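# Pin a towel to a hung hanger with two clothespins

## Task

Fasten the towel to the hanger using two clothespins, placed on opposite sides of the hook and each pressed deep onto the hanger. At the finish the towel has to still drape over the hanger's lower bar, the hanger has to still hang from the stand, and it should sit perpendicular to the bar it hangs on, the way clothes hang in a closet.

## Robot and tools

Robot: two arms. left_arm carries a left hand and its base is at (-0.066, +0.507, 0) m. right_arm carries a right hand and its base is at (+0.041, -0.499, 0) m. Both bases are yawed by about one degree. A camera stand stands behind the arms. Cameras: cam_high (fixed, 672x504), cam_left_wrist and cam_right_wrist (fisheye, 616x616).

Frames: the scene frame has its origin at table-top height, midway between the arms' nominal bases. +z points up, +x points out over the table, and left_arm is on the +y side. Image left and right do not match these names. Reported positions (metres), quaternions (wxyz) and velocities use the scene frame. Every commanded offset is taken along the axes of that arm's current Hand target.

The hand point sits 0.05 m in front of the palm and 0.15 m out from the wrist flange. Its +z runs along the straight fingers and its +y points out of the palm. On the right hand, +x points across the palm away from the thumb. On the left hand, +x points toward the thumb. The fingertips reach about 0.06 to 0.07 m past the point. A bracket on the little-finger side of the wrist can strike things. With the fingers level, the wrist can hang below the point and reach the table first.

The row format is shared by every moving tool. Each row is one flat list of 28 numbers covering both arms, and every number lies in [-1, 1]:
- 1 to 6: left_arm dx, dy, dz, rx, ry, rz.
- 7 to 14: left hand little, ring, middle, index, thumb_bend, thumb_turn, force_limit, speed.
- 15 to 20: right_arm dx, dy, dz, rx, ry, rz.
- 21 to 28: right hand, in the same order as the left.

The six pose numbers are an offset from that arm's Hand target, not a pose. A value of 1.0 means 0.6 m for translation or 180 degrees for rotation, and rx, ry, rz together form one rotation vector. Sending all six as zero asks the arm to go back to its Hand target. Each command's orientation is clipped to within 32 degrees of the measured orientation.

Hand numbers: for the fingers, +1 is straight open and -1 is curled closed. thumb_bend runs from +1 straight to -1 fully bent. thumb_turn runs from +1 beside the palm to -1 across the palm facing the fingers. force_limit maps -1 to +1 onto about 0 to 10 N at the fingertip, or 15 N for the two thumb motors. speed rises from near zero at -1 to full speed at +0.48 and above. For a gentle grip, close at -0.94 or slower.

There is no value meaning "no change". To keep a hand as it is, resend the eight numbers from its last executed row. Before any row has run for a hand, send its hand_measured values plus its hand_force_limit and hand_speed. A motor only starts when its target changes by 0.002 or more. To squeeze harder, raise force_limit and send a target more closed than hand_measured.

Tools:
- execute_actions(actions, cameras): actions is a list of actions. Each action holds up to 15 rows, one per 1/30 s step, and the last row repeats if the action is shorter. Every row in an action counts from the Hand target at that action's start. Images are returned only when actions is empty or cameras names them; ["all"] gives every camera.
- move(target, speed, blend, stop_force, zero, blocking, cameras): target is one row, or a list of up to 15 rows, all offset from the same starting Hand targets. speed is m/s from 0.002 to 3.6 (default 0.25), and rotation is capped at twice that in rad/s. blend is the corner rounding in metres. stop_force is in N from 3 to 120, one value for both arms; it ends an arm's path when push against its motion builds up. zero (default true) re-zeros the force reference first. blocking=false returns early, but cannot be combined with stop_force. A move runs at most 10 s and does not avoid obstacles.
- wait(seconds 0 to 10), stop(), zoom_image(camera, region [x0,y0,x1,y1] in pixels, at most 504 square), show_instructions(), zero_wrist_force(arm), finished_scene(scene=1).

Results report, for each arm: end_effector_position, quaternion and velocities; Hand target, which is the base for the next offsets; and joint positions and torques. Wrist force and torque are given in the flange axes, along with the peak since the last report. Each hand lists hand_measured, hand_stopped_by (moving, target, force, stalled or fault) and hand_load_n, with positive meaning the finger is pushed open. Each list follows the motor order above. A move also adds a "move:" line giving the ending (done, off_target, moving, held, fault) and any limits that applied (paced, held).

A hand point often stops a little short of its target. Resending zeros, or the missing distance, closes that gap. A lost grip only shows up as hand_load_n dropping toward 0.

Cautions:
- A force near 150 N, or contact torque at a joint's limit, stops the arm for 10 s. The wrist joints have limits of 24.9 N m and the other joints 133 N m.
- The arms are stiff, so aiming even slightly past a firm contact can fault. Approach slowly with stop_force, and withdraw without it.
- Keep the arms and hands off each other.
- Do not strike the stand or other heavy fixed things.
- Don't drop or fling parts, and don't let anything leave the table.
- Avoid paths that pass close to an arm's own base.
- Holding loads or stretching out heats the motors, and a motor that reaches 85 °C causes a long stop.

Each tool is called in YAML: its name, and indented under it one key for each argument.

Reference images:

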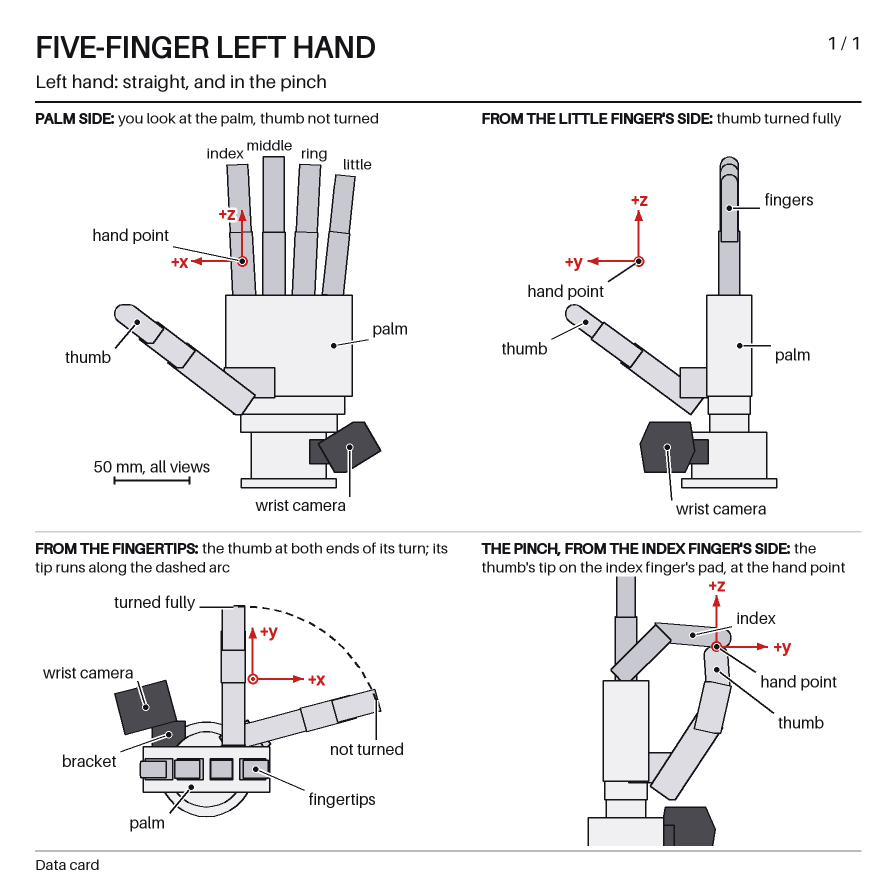

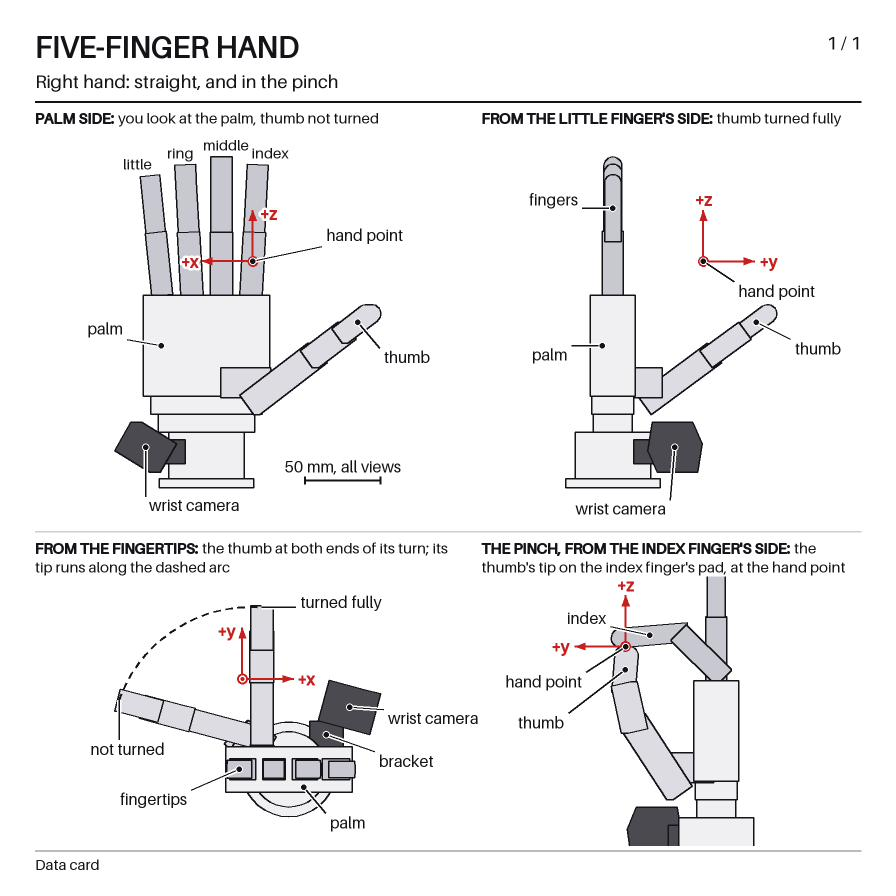

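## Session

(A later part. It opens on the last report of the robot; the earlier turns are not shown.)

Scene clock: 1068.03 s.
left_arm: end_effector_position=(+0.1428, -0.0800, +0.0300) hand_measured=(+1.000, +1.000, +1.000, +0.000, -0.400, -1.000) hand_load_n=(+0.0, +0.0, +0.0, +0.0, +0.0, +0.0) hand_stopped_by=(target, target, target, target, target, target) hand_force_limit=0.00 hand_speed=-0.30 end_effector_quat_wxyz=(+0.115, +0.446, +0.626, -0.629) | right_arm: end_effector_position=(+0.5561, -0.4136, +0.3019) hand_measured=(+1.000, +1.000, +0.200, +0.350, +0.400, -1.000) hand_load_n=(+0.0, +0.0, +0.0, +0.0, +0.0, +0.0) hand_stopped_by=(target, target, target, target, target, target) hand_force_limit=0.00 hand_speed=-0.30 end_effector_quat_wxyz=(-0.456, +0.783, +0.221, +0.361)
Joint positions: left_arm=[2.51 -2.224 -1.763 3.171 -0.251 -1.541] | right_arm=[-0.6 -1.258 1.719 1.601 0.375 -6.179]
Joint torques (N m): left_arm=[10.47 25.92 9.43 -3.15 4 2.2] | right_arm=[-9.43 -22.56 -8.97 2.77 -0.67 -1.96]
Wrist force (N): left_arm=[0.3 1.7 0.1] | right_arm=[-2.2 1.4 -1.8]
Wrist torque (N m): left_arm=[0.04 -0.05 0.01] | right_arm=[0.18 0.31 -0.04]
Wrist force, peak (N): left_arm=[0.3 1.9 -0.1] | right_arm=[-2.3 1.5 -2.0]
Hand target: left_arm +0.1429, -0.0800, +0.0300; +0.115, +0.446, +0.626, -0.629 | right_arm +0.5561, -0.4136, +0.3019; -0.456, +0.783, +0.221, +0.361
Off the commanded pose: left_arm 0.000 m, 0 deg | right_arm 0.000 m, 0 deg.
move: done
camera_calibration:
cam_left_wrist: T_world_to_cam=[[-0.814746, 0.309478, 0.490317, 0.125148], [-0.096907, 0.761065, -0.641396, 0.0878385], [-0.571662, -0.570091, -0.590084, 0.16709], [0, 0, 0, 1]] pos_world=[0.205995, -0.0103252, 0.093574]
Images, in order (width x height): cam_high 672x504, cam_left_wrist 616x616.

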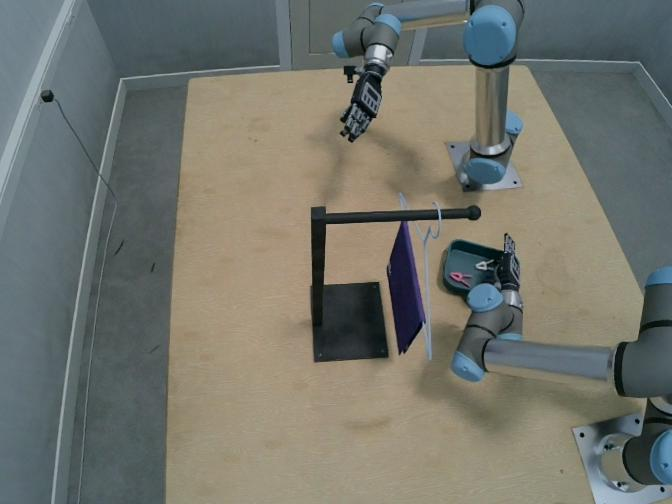

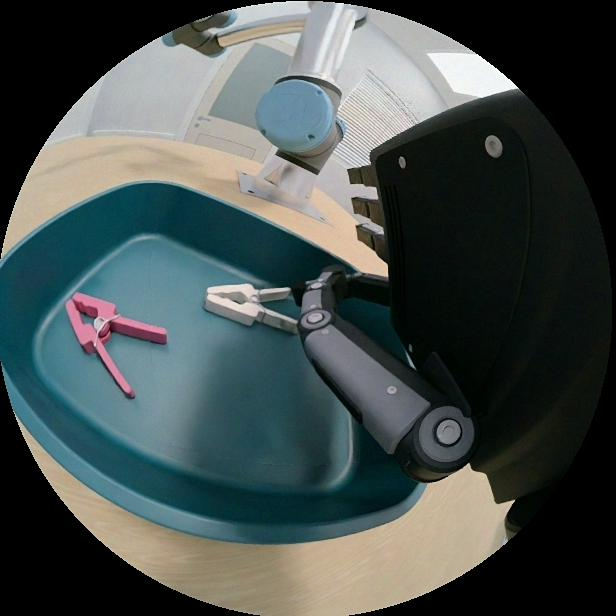

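move:
  target:
    - [0.0127,0.0165,-0.0015,0,0,0,1,1,1,0,-0.4,-1,0,-0.3,0,0,0,0,0,0,1,1,0.2,0.35,0.4,-1,0,-0.3]
    - [0.0258,0.0163,-0.0513,0,0,0,1,1,1,0,-0.4,-1,0,-0.3,0,0,0,0,0,0,1,1,0.2,0.35,0.4,-1,0,-0.3]
  speed: 0.03
  cameras: ["cam_left_wrist","cam_high"]

zoom_image:
  camera: "cam_left_wrist"
  region: [180, 200, 380, 400]

zoom_image:
  camera: "cam_high"
  region: [450, 240, 510, 300]

Scene clock: 1078.90 s.
left_arm: end_effector_position=(+0.1537, -0.0481, +0.0180) hand_measured=(+1.000, +1.000, +1.000, +0.000, -0.400, -1.000) hand_load_n=(+0.5, +0.0, +0.0, +0.0, +0.0, +0.0) hand_stopped_by=(target, target, target, target, target, target) hand_force_limit=0.00 hand_speed=-0.30 end_effector_quat_wxyz=(+0.115, +0.446, +0.626, -0.629) | right_arm: end_effector_position=(+0.5561, -0.4136, +0.3019) hand_measured=(+1.000, +1.000, +0.200, +0.350, +0.400, -1.000) hand_load_n=(+0.0, +0.0, +0.5, +0.0, -0.5, +0.5) hand_stopped_by=(target, target, target, target, target, target) hand_force_limit=0.00 hand_speed=-0.30 end_effector_quat_wxyz=(-0.456, +0.783, +0.221, +0.361)
Joint positions: left_arm=[2.585 -2.28 -1.778 2.983 -0.207 -1.274] | right_arm=[-0.6 -1.258 1.719 1.601 0.375 -6.179]
Joint torques (N m): left_arm=[11.68 26.29 21.75 -3.13 4.16 2.02] | right_arm=[-9.04 -21.94 -10.04 2.75 -0.66 -1.79]
Wrist force (N): left_arm=[-0.4 1.1 0.3] | right_arm=[-2.2 1.4 -1.9]
Wrist torque (N m): left_arm=[-0.01 0.01 -0.04] | right_arm=[0.18 0.32 -0.04]
Wrist force, peak (N): left_arm=[0.1 1.9 0.1] | right_arm=[-2.5 1.4 -2.0]
Hand target: left_arm +0.1537, -0.0481, +0.0180; +0.115, +0.446, +0.626, -0.629 | right_arm +0.5561, -0.4136, +0.3019; -0.456, +0.783, +0.221, +0.361
Off the commanded pose: left_arm 0.000 m, 0 deg | right_arm 0.000 m, 0 deg.
move: done
camera_calibration:
cam_left_wrist: T_world_to_cam=[[-0.814836, 0.309457, 0.490182, 0.130039], [-0.0969341, 0.760949, -0.64153, 0.056866], [-0.571529, -0.570257, -0.590051, 0.184281], [0, 0, 0, 1]] pos_world=[0.216795, 0.021574, 0.0814738]
Images, in order (width x height): cam_high 672x504, cam_left_wrist 616x616.

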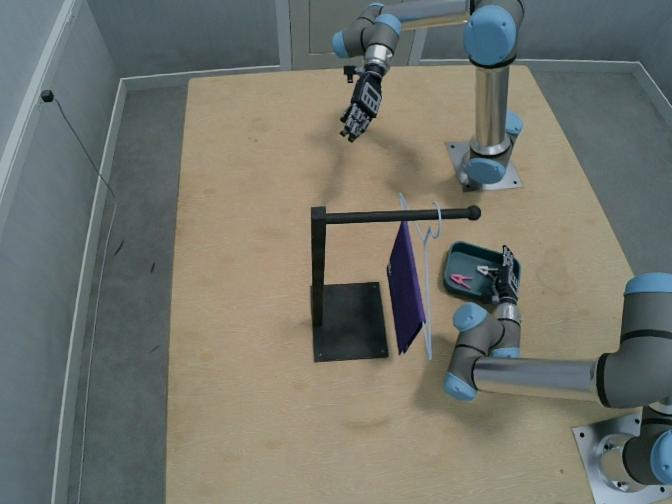

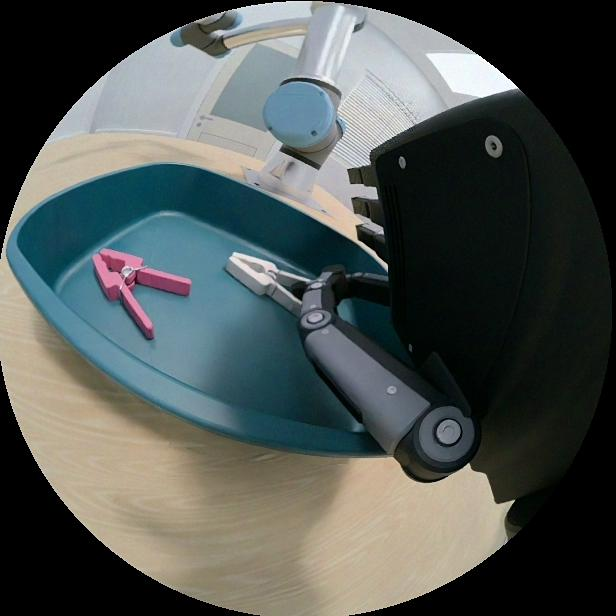

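Scaled by 2.520 from the camera's 616x616 image, which has a finer 880x880 frame.

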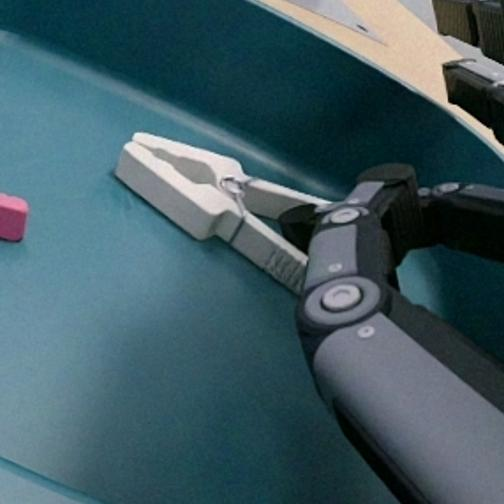

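Scaled by 8.400 from the camera's 672x504 image, which has a finer 960x720 frame.

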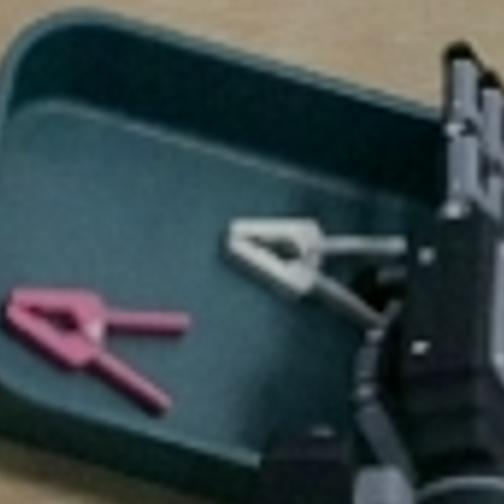

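move:
  target:
    - [-0.0412,-0.0398,-0.0107,0,0,0,1,1,1,0,-0.4,-1,0,-0.3,0,0,0,0,0,0,1,1,0.2,0.35,0.4,-1,0,-0.3]
    - [-0.0252,-0.0457,-0.0057,-0.0393,-0.038,-0.0102,1,1,1,0.4,0.2,-0.77,0,-0.3,0,0,0,0,0,0,1,1,0.2,0.35,0.4,-1,0,-0.3]
  speed: 0.1
  cameras: ["cam_left_wrist","cam_high"]

zoom_image:
  camera: "cam_left_wrist"
  region: [180, 200, 380, 400]

zoom_image:
  camera: "cam_high"
  region: [450, 240, 510, 300]

Scene clock: 1108.47 s.
left_arm: end_effector_position=(+0.1445, -0.0461, +0.0481) hand_measured=(+1.000, +1.000, +1.000, +0.400, +0.200, -0.770) hand_load_n=(-0.5, +0.5, +0.0, +0.0, +0.0, +0.0) hand_stopped_by=(target, target, target, target, target, target) hand_force_limit=0.00 hand_speed=-0.30 end_effector_quat_wxyz=(+0.170, +0.390, +0.662, -0.617) | right_arm: end_effector_position=(+0.5561, -0.4136, +0.3019) hand_measured=(+1.000, +1.000, +0.200, +0.350, +0.400, -1.000) hand_load_n=(+0.0, +0.0, +0.0, +0.0, +0.0, +0.0) hand_stopped_by=(target, target, target, target, target, target) hand_force_limit=0.00 hand_speed=-0.30 end_effector_quat_wxyz=(-0.456, +0.783, +0.221, +0.361)
Joint positions: left_arm=[2.548 -2.025 -1.998 3.481 -0.359 -1.828] | right_arm=[-0.6 -1.258 1.719 1.601 0.375 -6.179]
Joint torques (N m): left_arm=[-14.03 44.88 -0.83 0.36 -1.79 -1.85] | right_arm=[-8.08 -22.49 -9.6 2.84 -0.68 -1.82]
Wrist force (N): left_arm=[0.3 1.6 -0.2] | right_arm=[-2.2 1.5 -1.8]
Wrist torque (N m): left_arm=[0.05 -0.06 0.16] | right_arm=[0.19 0.31 -0.03]
Wrist force, peak (N): left_arm=[0.7 2.1 -0.3] | right_arm=[-2.2 1.6 -2.0]
Hand target: left_arm +0.1445, -0.0461, +0.0481; +0.170, +0.390, +0.662, -0.617 | right_arm +0.5561, -0.4136, +0.3019; -0.456, +0.783, +0.221, +0.361
Off the commanded pose: left_arm 0.000 m, 0 deg | right_arm 0.000 m, 0 deg.
move: done
camera_calibration:
cam_left_wrist: T_world_to_cam=[[-0.856037, 0.163068, 0.490519, 0.106428], [-0.227736, 0.732904, -0.641084, 0.0913445], [-0.464044, -0.6605, -0.590256, 0.178262], [0, 0, 0, 1]] pos_world=[0.19463, 0.0334403, 0.111574]
Images, in order (width x height): cam_high 672x504, cam_left_wrist 616x616.

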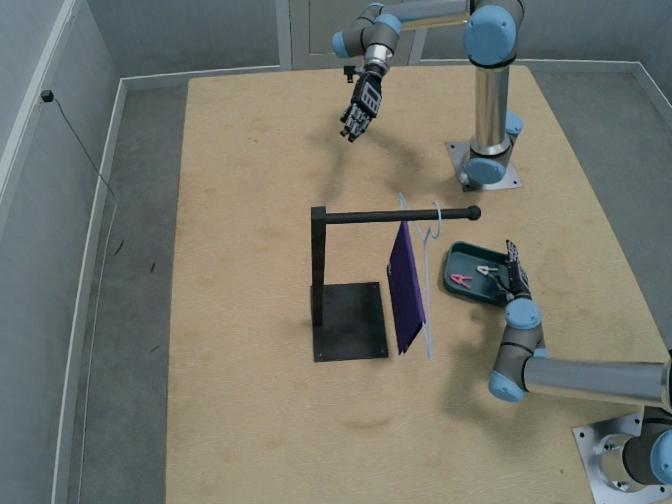

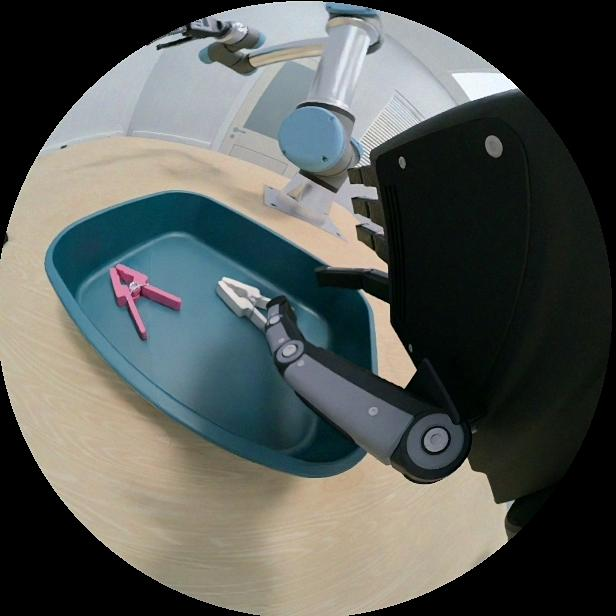

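Scaled by 2.520 from the camera's 616x616 image, which has a finer 880x880 frame.

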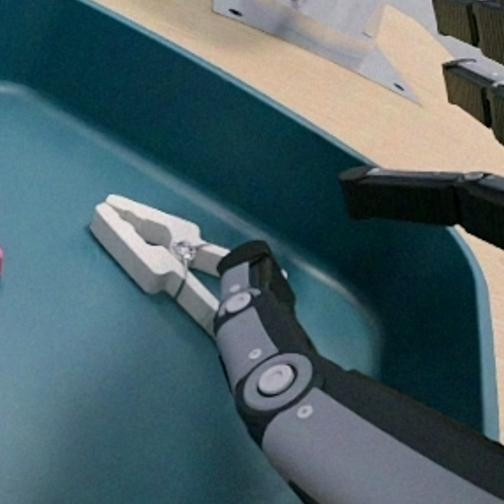

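Scaled by 8.400 from the camera's 672x504 image, which has a finer 960x720 frame.

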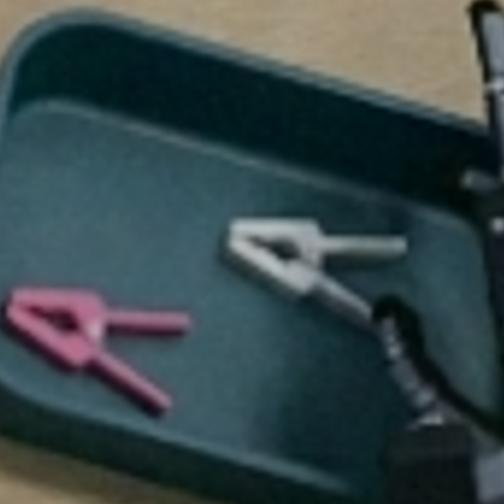

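move:
  target:
    - [0.0107,0.0163,0.0165,0,0,0,1,1,1,0.4,0.2,-0.6,0,-0.3,0,0,0,0,0,0,1,1,0.2,0.35,0.4,-1,0,-0.3]
  speed: 0.1
  cameras: ["cam_left_wrist","cam_high"]

zoom_image:
  camera: "cam_left_wrist"
  region: [180, 200, 380, 400]

zoom_image:
  camera: "cam_high"
  region: [450, 240, 510, 300]

Scene clock: 1133.07 s.
left_arm: end_effector_position=(+0.1450, -0.0541, +0.0351) hand_measured=(+1.000, +1.000, +1.000, +0.400, +0.200, -0.600) hand_load_n=(+0.0, +0.0, +0.0, +0.0, +0.0, +0.5) hand_stopped_by=(target, target, target, target, target, target) hand_force_limit=0.00 hand_speed=-0.30 end_effector_quat_wxyz=(+0.170, +0.390, +0.662, -0.617) | right_arm: end_effector_position=(+0.5561, -0.4136, +0.3019) hand_measured=(+1.000, +1.000, +0.200, +0.350, +0.400, -1.000) hand_load_n=(+0.0, +0.0, +0.0, +0.0, +0.0, +0.0) hand_stopped_by=(target, target, target, target, target, target) hand_force_limit=0.00 hand_speed=-0.30 end_effector_quat_wxyz=(-0.456, +0.783, +0.221, +0.361)
Joint positions: left_arm=[2.531 -2.057 -1.989 3.526 -0.374 -1.852] | right_arm=[-0.6 -1.258 1.719 1.601 0.375 -6.179]
Joint torques (N m): left_arm=[-11.75 18.65 23.83 0.69 -2.11 -1.5] | right_arm=[-8.93 -22.6 -9.37 2.8 -0.84 -1.77]
Wrist force (N): left_arm=[0.4 1.7 -0.1] | right_arm=[-2.1 1.5 -1.9]
Wrist torque (N m): left_arm=[0.06 -0.06 0.17] | right_arm=[0.20 0.31 -0.03]
Wrist force, peak (N): left_arm=[0.3 1.8 -0.1] | right_arm=[-2.2 1.5 -2.0]
Hand target: left_arm +0.1450, -0.0541, +0.0350; +0.170, +0.390, +0.662, -0.617 | right_arm +0.5561, -0.4136, +0.3019; -0.456, +0.783, +0.221, +0.361
Off the commanded pose: left_arm 0.000 m, 0 deg | right_arm 0.000 m, 0 deg.
move: done
camera_calibration:
cam_left_wrist: T_world_to_cam=[[-0.856037, 0.163068, 0.490519, 0.114538], [-0.227736, 0.732904, -0.641084, 0.0889875], [-0.464044, -0.6605, -0.590256, 0.165537], [0, 0, 0, 1]] pos_world=[0.19513, 0.0254403, 0.0985745]
Images, in order (width x height): cam_high 672x504, cam_left_wrist 616x616.

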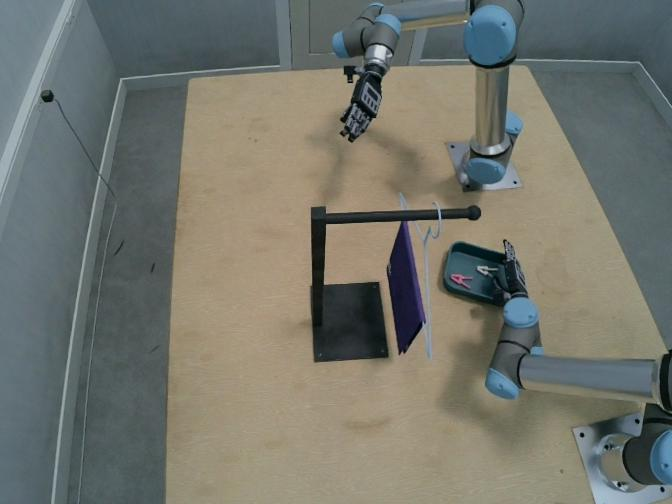

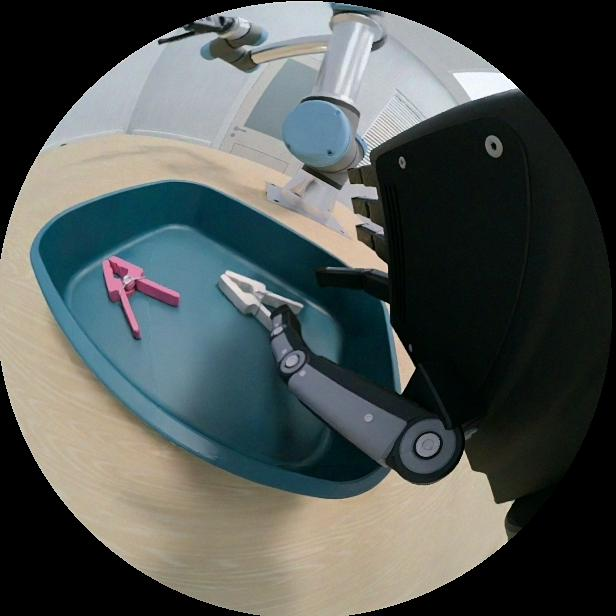

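Scaled by 2.520 from the camera's 616x616 image, which has a finer 880x880 frame.

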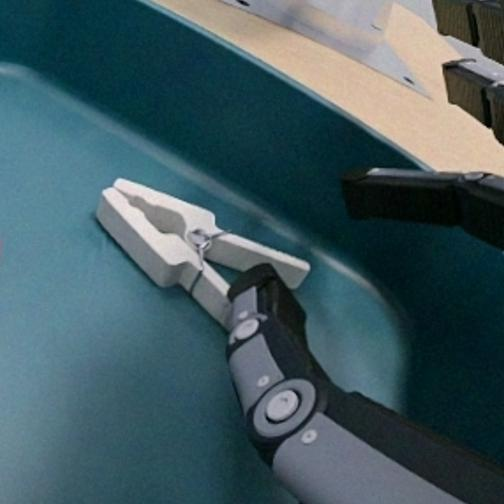

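Scaled by 8.400 from the camera's 672x504 image, which has a finer 960x720 frame.

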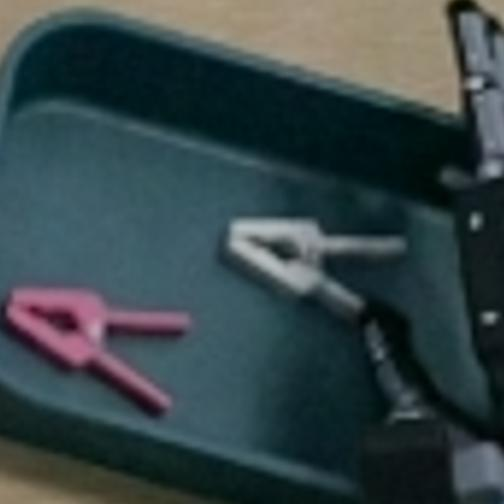

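move:
  target:
    - [-0.005,-0.0103,0.0125,-0.0598,-0.0038,-0.0014,1,1,1,0.3,0.4,-0.45,0,-0.3,0,0,0,0,0,0,1,1,0.2,0.35,0.4,-1,0,-0.3]
  speed: 0.1
  cameras: ["cam_left_wrist","cam_high"]

zoom_image:
  camera: "cam_left_wrist"
  region: [180, 200, 380, 400]

zoom_image:
  camera: "cam_high"
  region: [450, 240, 510, 300]

Scene clock: 1171.77 s.
left_arm: end_effector_position=(+0.1405, -0.0618, +0.0400) hand_measured=(+1.000, +1.000, +1.000, +0.300, +0.400, -0.450) hand_load_n=(+0.0, +0.0, +0.0, +0.0, +0.0, +0.0) hand_stopped_by=(target, target, target, target, target, target) hand_force_limit=0.00 hand_speed=-0.30 end_effector_quat_wxyz=(+0.208, +0.367, +0.717, -0.555) | right_arm: end_effector_position=(+0.5561, -0.4136, +0.3019) hand_measured=(+1.000, +1.000, +0.200, +0.350, +0.400, -1.000) hand_load_n=(+0.0, +0.0, +0.0, +0.0, +0.0, +0.0) hand_stopped_by=(target, target, target, target, target, target) hand_force_limit=0.00 hand_speed=-0.30 end_effector_quat_wxyz=(-0.456, +0.783, +0.221, +0.361)
Joint positions: left_arm=[2.426 -1.978 -1.999 3.461 -0.648 -1.885] | right_arm=[-0.6 -1.258 1.719 1.601 0.375 -6.179]
Joint torques (N m): left_arm=[-13.25 43.72 26.94 -2.16 -2.16 -2.05] | right_arm=[-8.79 -22.56 -8.43 2.64 -0.71 -1.66]
Wrist force (N): left_arm=[0.2 1.5 -0.3] | right_arm=[-2.1 1.4 -1.9]
Wrist torque (N m): left_arm=[0.07 -0.06 0.16] | right_arm=[0.18 0.31 -0.04]
Wrist force, peak (N): left_arm=[0.1 1.9 -0.2] | right_arm=[-2.1 1.5 -2.1]
Hand target: left_arm +0.1405, -0.0618, +0.0400; +0.208, +0.367, +0.717, -0.555 | right_arm +0.5561, -0.4136, +0.3019; -0.456, +0.783, +0.221, +0.361
Off the commanded pose: left_arm 0.000 m, 0 deg | right_arm 0.000 m, 0 deg.
move: done
camera_calibration:
cam_left_wrist: T_world_to_cam=[[-0.891527, -0.0140666, 0.452749, 0.105059], [-0.301916, 0.763573, -0.570792, 0.106307], [-0.337678, -0.645568, -0.684993, 0.148294], [0, 0, 0, 1]] pos_world=[0.175834, 0.0160382, 0.114694]
Images, in order (width x height): cam_high 672x504, cam_left_wrist 616x616.

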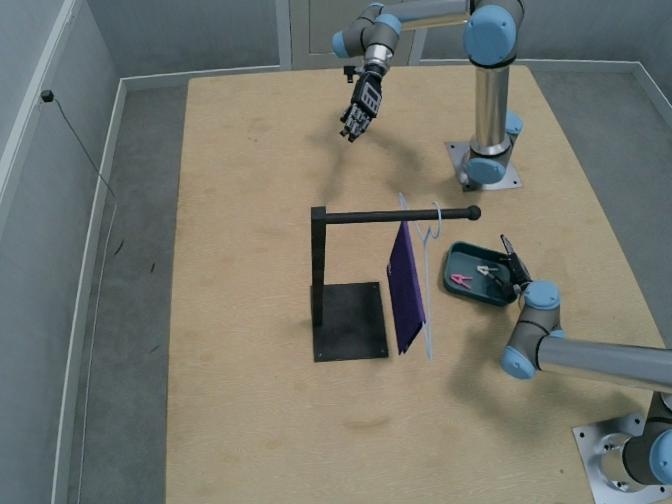

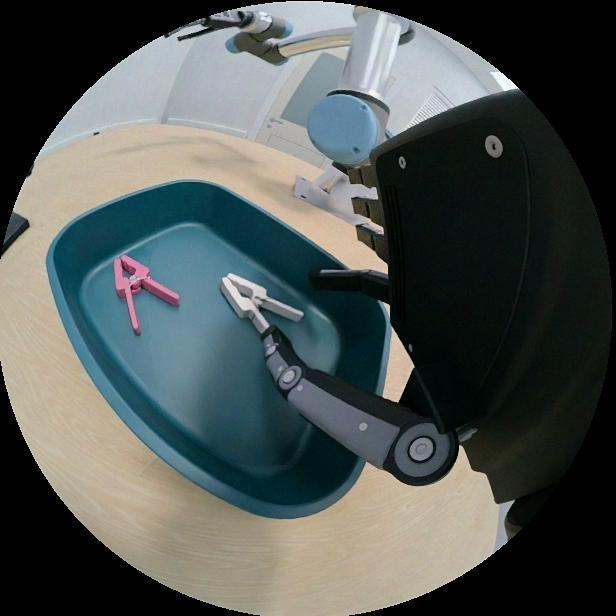

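Scaled by 2.520 from the camera's 616x616 image, which has a finer 880x880 frame.

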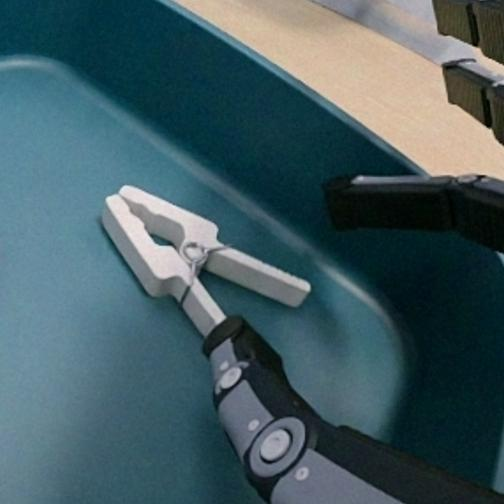

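Scaled by 8.400 from the camera's 672x504 image, which has a finer 960x720 frame.

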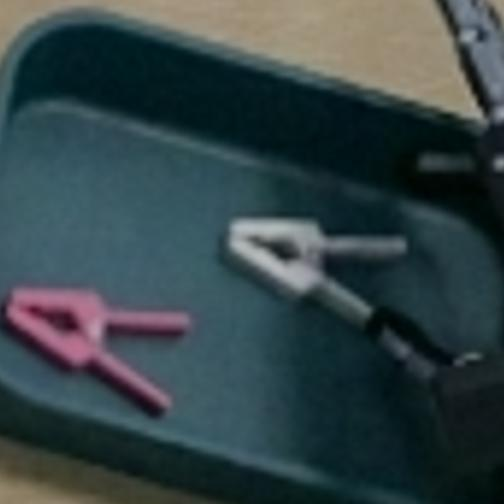

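execute_actions:
  actions: []

Scene clock: 1203.50 s.
left_arm: end_effector_position=(+0.1405, -0.0618, +0.0400) hand_measured=(+1.000, +1.000, +1.000, +0.300, +0.400, -0.450) hand_load_n=(+0.0, +0.0, +0.0, +0.0, +0.0, +0.0) hand_stopped_by=(target, target, target, target, target, target) hand_force_limit=0.00 hand_speed=-0.30 end_effector_quat_wxyz=(+0.208, +0.367, +0.717, -0.555) | right_arm: end_effector_position=(+0.5561, -0.4136, +0.3019) hand_measured=(+1.000, +1.000, +0.200, +0.350, +0.400, -1.000) hand_load_n=(+0.0, +0.0, +0.0, +0.0, +0.0, +0.0) hand_stopped_by=(target, target, target, target, target, target) hand_force_limit=0.00 hand_speed=-0.30 end_effector_quat_wxyz=(-0.456, +0.783, +0.221, +0.361)
Joint positions: left_arm=[2.426 -1.978 -1.999 3.461 -0.648 -1.885] | right_arm=[-0.6 -1.258 1.719 1.601 0.375 -6.179]
Joint velocities: within noise
Joint torques (N m): left_arm=[-14.31 43.98 26.62 -1.97 -2.03 -1.85] | right_arm=[-8.67 -22.71 -10.11 2.55 -0.75 -1.8]
Motor temperatures (°C): left_arm=[30 35 33 38 35 38] | right_arm=[32 32 31 34 38 43]
Wrist force (N): left_arm=[0.2 1.2 -0.2] | right_arm=[-2.0 1.4 -2.0]
Wrist torque (N m): left_arm=[0.03 -0.05 0.17] | right_arm=[0.19 0.29 -0.03]
Wrist force, peak (N): left_arm=[0.3 1.6 -0.2] | right_arm=[-2.3 1.5 -2.1]
Hand target: left_arm +0.1405, -0.0618, +0.0400; +0.208, +0.367, +0.717, -0.555 | right_arm +0.5561, -0.4136, +0.3019; -0.456, +0.783, +0.221, +0.361
Off the commanded pose: left_arm 0.000 m, 0 deg | right_arm 0.000 m, 0 deg.
camera_calibration:
cam_left_wrist: T_world_to_cam=[[-0.891559, -0.014188, 0.452683, 0.105074], [-0.301947, 0.76359, -0.570752, 0.106308], [-0.337566, -0.645546, -0.685069, 0.148283], [0, 0, 0, 1]] pos_world=[0.175835, 0.0160386, 0.114694]
cam_right_wrist: T_world_to_cam=[[0.820466, -0.435434, -0.37045, -0.517261], [-0.568359, -0.551356, -0.610716, 0.282172], [0.0616766, 0.71162, -0.699852, 0.587389], [0, 0, 0, 1]] pos_world=[0.548542, -0.487654, 0.391792]

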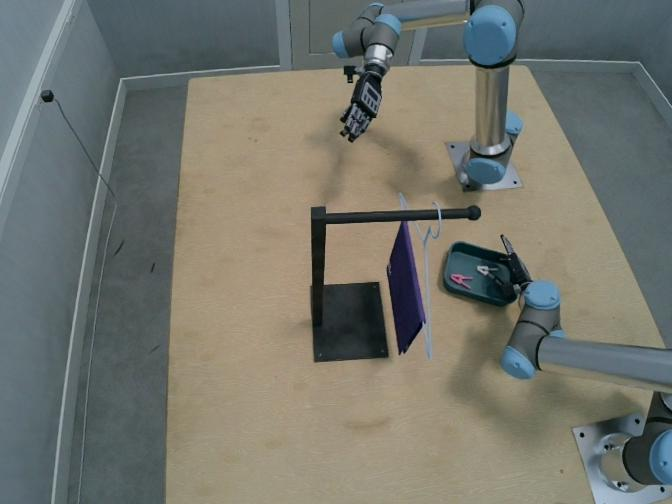

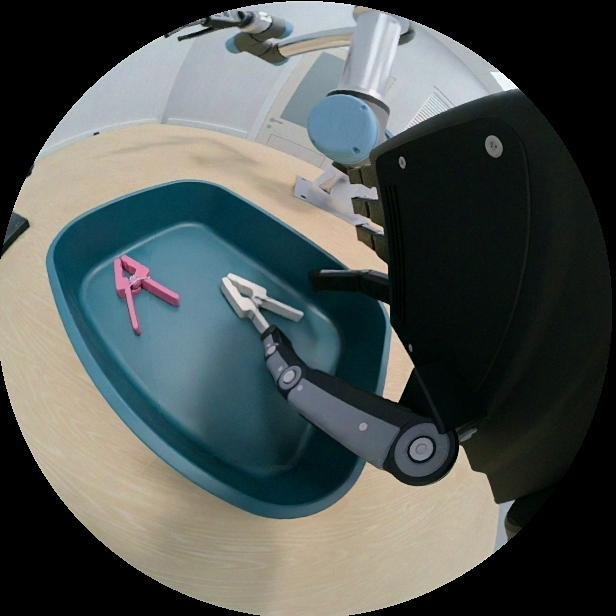

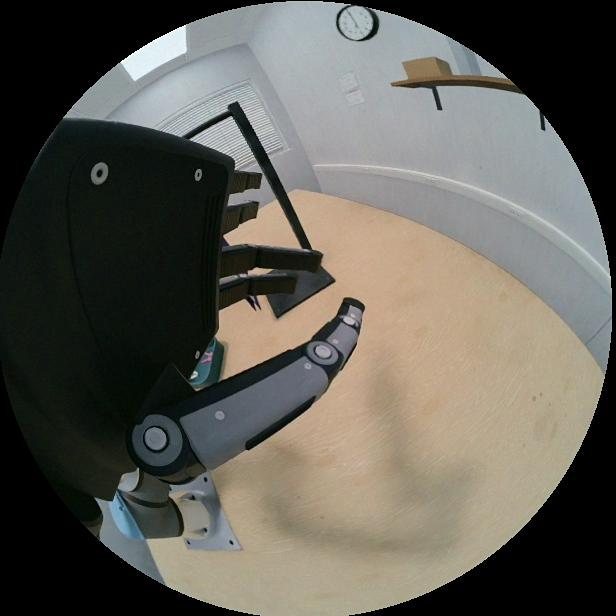

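move:
  target: [0.0205,0.0186,0.00867,0,0,0,1,1,1,0.3,0.4,-0.45,0,-0.3,0,0,0,0,0,0,1,1,0.2,0.35,0.4,-1,0,-0.3]
  speed: 0.04
  cameras: ["cam_left_wrist"]

zoom_image:
  camera: "cam_left_wrist"
  region: [180, 200, 380, 400]

Scene clock: 1219.70 s.
left_arm: end_effector_position=(+0.1405, -0.0618, +0.0227) hand_measured=(+1.000, +1.000, +1.000, +0.300, +0.398, -0.450) hand_load_n=(+0.0, +0.0, +0.0, +0.0, -4.0, -3.0) hand_stopped_by=(target, target, target, target, target, target) hand_force_limit=0.00 hand_speed=-0.30 end_effector_quat_wxyz=(+0.208, +0.367, +0.717, -0.555) | right_arm: end_effector_position=(+0.5561, -0.4136, +0.3019) hand_measured=(+1.000, +1.000, +0.200, +0.350, +0.400, -1.000) hand_load_n=(+0.0, +0.0, +0.0, +0.0, +0.0, +0.0) hand_stopped_by=(target, target, target, target, target, target) hand_force_limit=0.00 hand_speed=-0.30 end_effector_quat_wxyz=(-0.456, +0.783, +0.221, +0.361)
Joint positions: left_arm=[2.426 -2.012 -2.01 3.506 -0.648 -1.885] | right_arm=[-0.6 -1.258 1.719 1.601 0.375 -6.179]
Joint torques (N m): left_arm=[-11.96 14.19 -2.39 0.44 -2.39 -1.59] | right_arm=[-8.29 -23.49 -10.18 2.73 -0.85 -1.69]
Wrist force (N): left_arm=[-4.3 -5.9 -5.2] | right_arm=[-2.3 1.3 -1.8]
Wrist torque (N m): left_arm=[-0.34 0.05 0.22] | right_arm=[0.16 0.32 -0.05]
Wrist force, peak (N): left_arm=[-4.3 -5.9 -5.2] | right_arm=[-2.2 1.6 -2.0]
Hand target: left_arm +0.1405, -0.0618, +0.0226; +0.208, +0.367, +0.717, -0.555 | right_arm +0.5561, -0.4136, +0.3019; -0.456, +0.783, +0.221, +0.361
Off the commanded pose: left_arm 0.000 m, 0 deg | right_arm 0.000 m, 0 deg.
move: done
camera_calibration:
cam_left_wrist: T_world_to_cam=[[-0.891629, -0.014144, 0.452545, 0.112842], [-0.301838, 0.763573, -0.570833, 0.0963928], [-0.337477, -0.645567, -0.685093, 0.136385], [0, 0, 0, 1]] pos_world=[0.175735, 0.0160384, 0.0973941]
Images, in order (width x height): cam_left_wrist 616x616.

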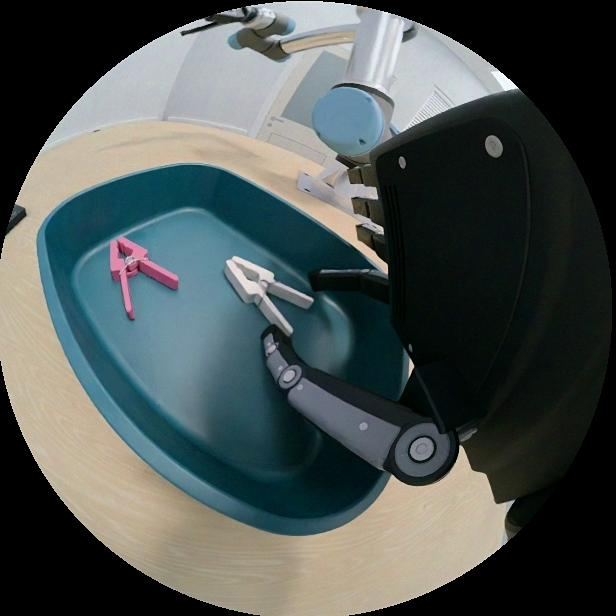

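Scaled by 2.520 from the camera's 616x616 image, which has a finer 880x880 frame.

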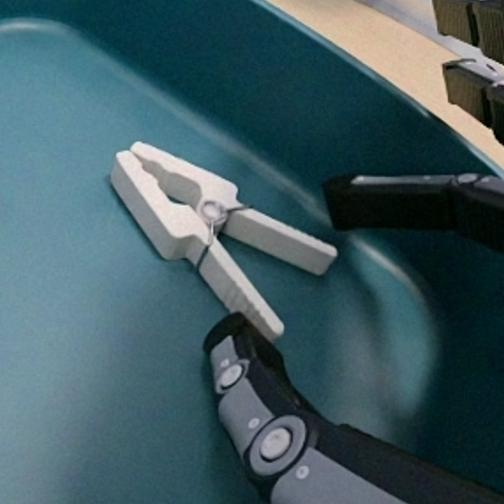

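move:
  target: [-0.0024,-0.0021,-0.001,0,0,0,1,1,1,0.3,0.4,-0.45,0,-0.3,0,0,0,0,0,0,1,1,0.2,0.35,0.4,-1,0,-0.3]
  speed: 0.04

move:
  target: [0,0,0,0,0,0,1,1,1,-0.1,0.4,-0.45,-0.7,-0.9,0,0,0,0,0,0,1,1,0.2,0.35,0.4,-1,0,-0.3]
  cameras: ["cam_left_wrist"]

zoom_image:
  camera: "cam_left_wrist"
  region: [180, 200, 380, 400]

Scene clock: 1228.27 s.
left_arm: end_effector_position=(+0.1405, -0.0618, +0.0246) hand_measured=(+1.000, +1.000, +1.000, +0.300, +0.400, -0.450) hand_load_n=(+0.0, +0.0, +0.0, +0.0, -0.5, +0.0) hand_stopped_by=(target, target, target, target, target, target) hand_force_limit=0.00 hand_speed=-0.30 end_effector_quat_wxyz=(+0.208, +0.367, +0.717, -0.555) | right_arm: end_effector_position=(+0.5561, -0.4136, +0.3019) hand_measured=(+1.000, +1.000, +0.200, +0.350, +0.400, -1.000) hand_load_n=(+0.0, +0.0, +0.0, +0.0, +0.0, +0.0) hand_stopped_by=(target, target, target, target, target, target) hand_force_limit=0.00 hand_speed=-0.30 end_effector_quat_wxyz=(-0.456, +0.783, +0.221, +0.361)
Joint positions: left_arm=[2.426 -2.009 -2.008 3.501 -0.648 -1.885] | right_arm=[-0.6 -1.258 1.719 1.601 0.375 -6.179]
Joint torques (N m): left_arm=[-4.3 43.35 25.47 -1.62 -0.66 -1.03] | right_arm=[-7.71 -23.14 -10.08 2.65 -0.98 -1.87]
Wrist force (N): left_arm=[-0.1 1.2 0.0] | right_arm=[-2.1 1.5 -1.8]
Wrist torque (N m): left_arm=[0.05 -0.05 0.16] | right_arm=[0.18 0.29 -0.03]
Wrist force, peak (N): left_arm=[-4.9 -6.3 -5.8] | right_arm=[-2.5 1.4 -1.9]
Hand target: left_arm +0.1405, -0.0618, +0.0246; +0.208, +0.367, +0.717, -0.555 | right_arm +0.5561, -0.4136, +0.3019; -0.456, +0.783, +0.221, +0.361
Off the commanded pose: left_arm 0.000 m, 0 deg | right_arm 0.000 m, 0 deg.
move: done

Scene clock: 1229.27 s.
left_arm: end_effector_position=(+0.1405, -0.0618, +0.0246) hand_measured=(+1.000, +1.000, +1.000, +0.096, +0.400, -0.450) hand_load_n=(+0.0, +0.0, +0.0, +2.0, +0.5, +0.0) hand_stopped_by=(target, target, target, force, target, target) hand_force_limit=-0.70 hand_speed=-0.90 end_effector_quat_wxyz=(+0.208, +0.367, +0.717, -0.555) | right_arm: end_effector_position=(+0.5561, -0.4136, +0.3019) hand_measured=(+1.000, +1.000, +0.200, +0.350, +0.400, -1.000) hand_load_n=(+0.0, +0.0, +0.0, +0.0, +0.0, +0.0) hand_stopped_by=(target, target, target, target, target, target) hand_force_limit=0.00 hand_speed=-0.30 end_effector_quat_wxyz=(-0.456, +0.783, +0.221, +0.361)
Joint positions: left_arm=[2.426 -2.008 -2.008 3.501 -0.648 -1.885] | right_arm=[-0.6 -1.258 1.719 1.601 0.375 -6.179]
Joint torques (N m): left_arm=[11.17 44.07 24.3 -2.07 3.03 1.08] | right_arm=[-9.28 -23.59 -10.07 2.68 -0.79 -1.82]
Wrist force (N): left_arm=[-0.7 0.1 -0.2] | right_arm=[-2.1 1.3 -1.7]
Wrist torque (N m): left_arm=[0.03 -0.07 0.17] | right_arm=[0.16 0.30 -0.03]
Wrist force, peak (N): left_arm=[0.0 1.3 0.1] | right_arm=[-2.3 1.5 -1.9]
Hand target: left_arm +0.1405, -0.0618, +0.0246; +0.208, +0.367, +0.717, -0.555 | right_arm +0.5561, -0.4136, +0.3019; -0.456, +0.783, +0.221, +0.361
Off the commanded pose: left_arm 0.000 m, 0 deg | right_arm 0.000 m, 0 deg.
move: done
camera_calibration:
cam_left_wrist: T_world_to_cam=[[-0.891559, -0.014188, 0.452683, 0.112046], [-0.301947, 0.76359, -0.570752, 0.0975182], [-0.337566, -0.645546, -0.685069, 0.137733], [0, 0, 0, 1]] pos_world=[0.175835, 0.0160386, 0.0992941]
Images, in order (width x height): cam_left_wrist 616x616.

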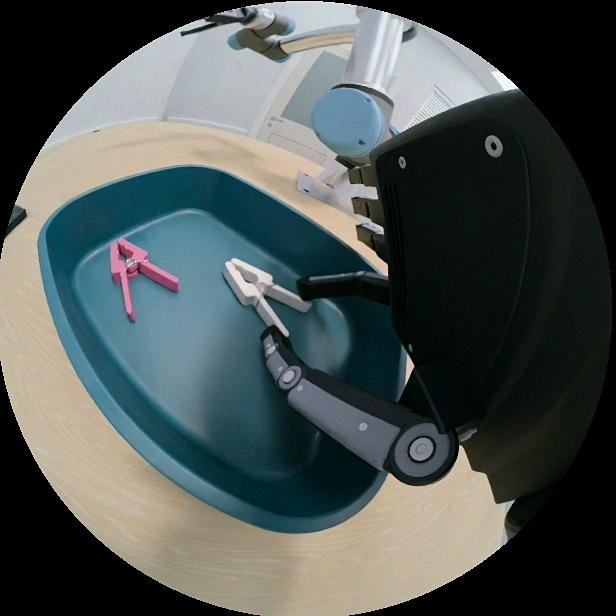

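Scaled by 2.520 from the camera's 616x616 image, which has a finer 880x880 frame.

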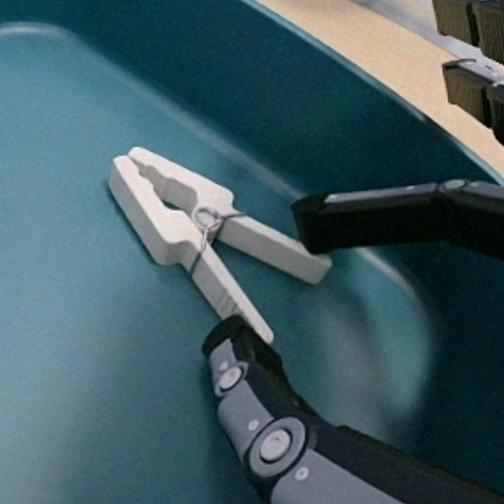

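move:
  target: [0,0,0,0,0,0,1,1,1,-0.1,-0.1,-0.45,0.2,-0.88,0,0,0,0,0,0,1,1,0.2,0.35,0.4,-1,0,-0.3]
  cameras: ["cam_left_wrist"]

zoom_image:
  camera: "cam_left_wrist"
  region: [180, 200, 380, 400]

Scene clock: 1238.37 s.
left_arm: end_effector_position=(+0.1405, -0.0618, +0.0246) hand_measured=(+1.000, +1.000, +1.000, +0.096, -0.100, -0.450) hand_load_n=(+0.0, +0.0, +0.0, +0.0, +0.0, +0.0) hand_stopped_by=(target, target, target, force, target, target) hand_force_limit=0.20 hand_speed=-0.88 end_effector_quat_wxyz=(+0.208, +0.367, +0.717, -0.555) | right_arm: end_effector_position=(+0.5561, -0.4136, +0.3019) hand_measured=(+1.000, +1.000, +0.200, +0.350, +0.400, -1.000) hand_load_n=(+0.0, +0.0, +0.0, +0.0, +0.0, +0.0) hand_stopped_by=(target, target, target, target, target, target) hand_force_limit=0.00 hand_speed=-0.30 end_effector_quat_wxyz=(-0.456, +0.783, +0.221, +0.361)
Joint positions: left_arm=[2.426 -2.008 -2.008 3.501 -0.648 -1.885] | right_arm=[-0.6 -1.258 1.719 1.601 0.375 -6.179]
Joint torques (N m): left_arm=[7.82 27.42 12.27 -0.46 1.84 1.36] | right_arm=[-8.72 -22.99 -9.35 2.6 -0.97 -1.9]
Wrist force (N): left_arm=[0.1 1.4 -0.2] | right_arm=[-2.1 1.3 -1.9]
Wrist torque (N m): left_arm=[0.05 -0.04 0.16] | right_arm=[0.17 0.30 -0.04]
Wrist force, peak (N): left_arm=[-6.2 -5.4 -5.9] | right_arm=[-2.2 1.5 -2.1]
Hand target: left_arm +0.1405, -0.0618, +0.0246; +0.208, +0.367, +0.717, -0.555 | right_arm +0.5561, -0.4136, +0.3019; -0.456, +0.783, +0.221, +0.361
Off the commanded pose: left_arm 0.000 m, 0 deg | right_arm 0.000 m, 0 deg.
move: done
camera_calibration:
cam_left_wrist: T_world_to_cam=[[-0.891559, -0.014188, 0.452683, 0.112046], [-0.301947, 0.76359, -0.570752, 0.0975182], [-0.337566, -0.645546, -0.685069, 0.137733], [0, 0, 0, 1]] pos_world=[0.175835, 0.0160386, 0.0992941]
Images, in order (width x height): cam_left_wrist 616x616.

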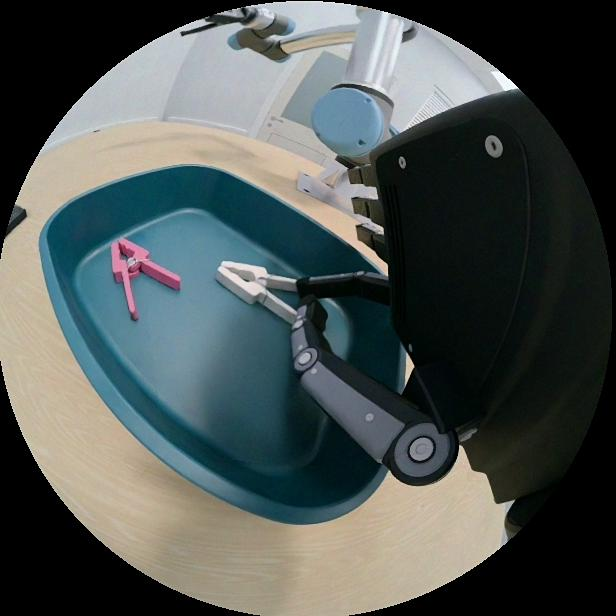

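Scaled by 2.520 from the camera's 616x616 image, which has a finer 880x880 frame.

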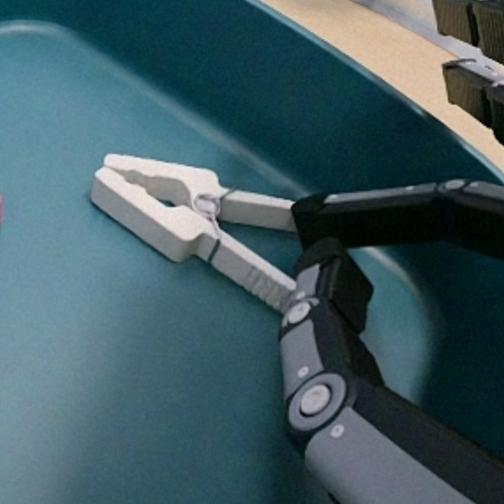

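move:
  target: [0,0,0,0,0,0,1,1,1,0.3,0.5,-0.45,0,-0.5,0,0,0,0,0,0,1,1,0.2,0.35,0.4,-1,0,-0.3]
  cameras: ["cam_left_wrist"]

zoom_image:
  camera: "cam_left_wrist"
  region: [180, 200, 380, 400]

Scene clock: 1243.03 s.
left_arm: end_effector_position=(+0.1405, -0.0618, +0.0246) hand_measured=(+1.000, +1.000, +1.000, +0.300, +0.490, -0.450) hand_load_n=(+0.0, +0.0, +0.0, +0.0, -11.5, -5.0) hand_stopped_by=(target, target, target, target, stalled, target) hand_force_limit=0.00 hand_speed=-0.50 end_effector_quat_wxyz=(+0.208, +0.367, +0.717, -0.555) | right_arm: end_effector_position=(+0.5561, -0.4136, +0.3019) hand_measured=(+1.000, +1.000, +0.200, +0.350, +0.400, -1.000) hand_load_n=(+0.0, +0.0, +0.0, +0.5, +0.0, +0.0) hand_stopped_by=(target, target, target, target, target, target) hand_force_limit=0.00 hand_speed=-0.30 end_effector_quat_wxyz=(-0.456, +0.783, +0.221, +0.361)
Joint positions: left_arm=[2.426 -2.008 -2.008 3.501 -0.648 -1.885] | right_arm=[-0.6 -1.258 1.719 1.601 0.375 -6.179]
Joint torques (N m): left_arm=[2.61 19.43 5.8 -0.66 -0.12 1.24] | right_arm=[-9.33 -23.63 -9.68 2.53 -0.72 -1.69]
Wrist force (N): left_arm=[-7.1 -11.4 -1.5] | right_arm=[-2.1 1.1 -1.9]
Wrist torque (N m): left_arm=[-0.47 0.01 0.25] | right_arm=[0.14 0.30 -0.04]
Wrist force, peak (N): left_arm=[-7.2 -12.3 -1.3] | right_arm=[-2.3 1.6 -1.9]
Hand target: left_arm +0.1405, -0.0618, +0.0246; +0.208, +0.367, +0.717, -0.555 | right_arm +0.5561, -0.4136, +0.3019; -0.456, +0.783, +0.221, +0.361
Off the commanded pose: left_arm 0.000 m, 0 deg | right_arm 0.000 m, 0 deg.
move: done
camera_calibration:
cam_left_wrist: T_world_to_cam=[[-0.891572, -0.014154, 0.452657, 0.11205], [-0.301907, 0.763591, -0.570772, 0.0975132], [-0.337566, -0.645545, -0.685069, 0.137733], [0, 0, 0, 1]] pos_world=[0.175835, 0.0160386, 0.0992941]
Images, in order (width x height): cam_left_wrist 616x616.

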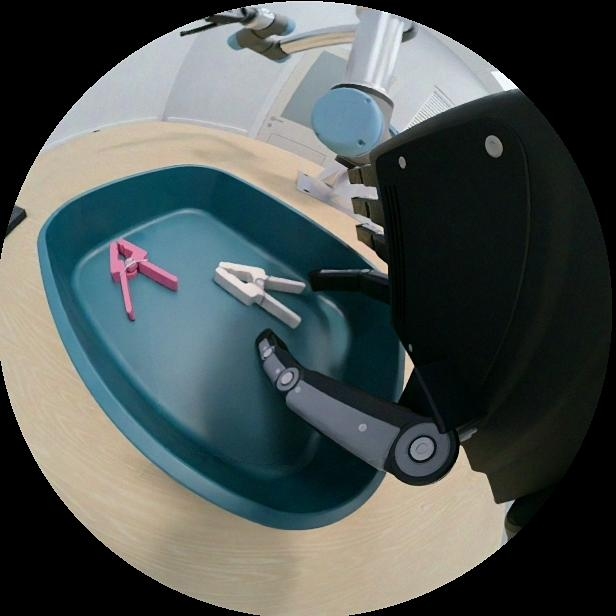

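Scaled by 2.520 from the camera's 616x616 image, which has a finer 880x880 frame.

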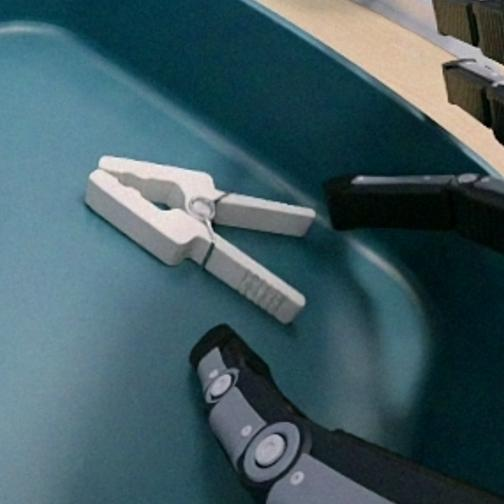

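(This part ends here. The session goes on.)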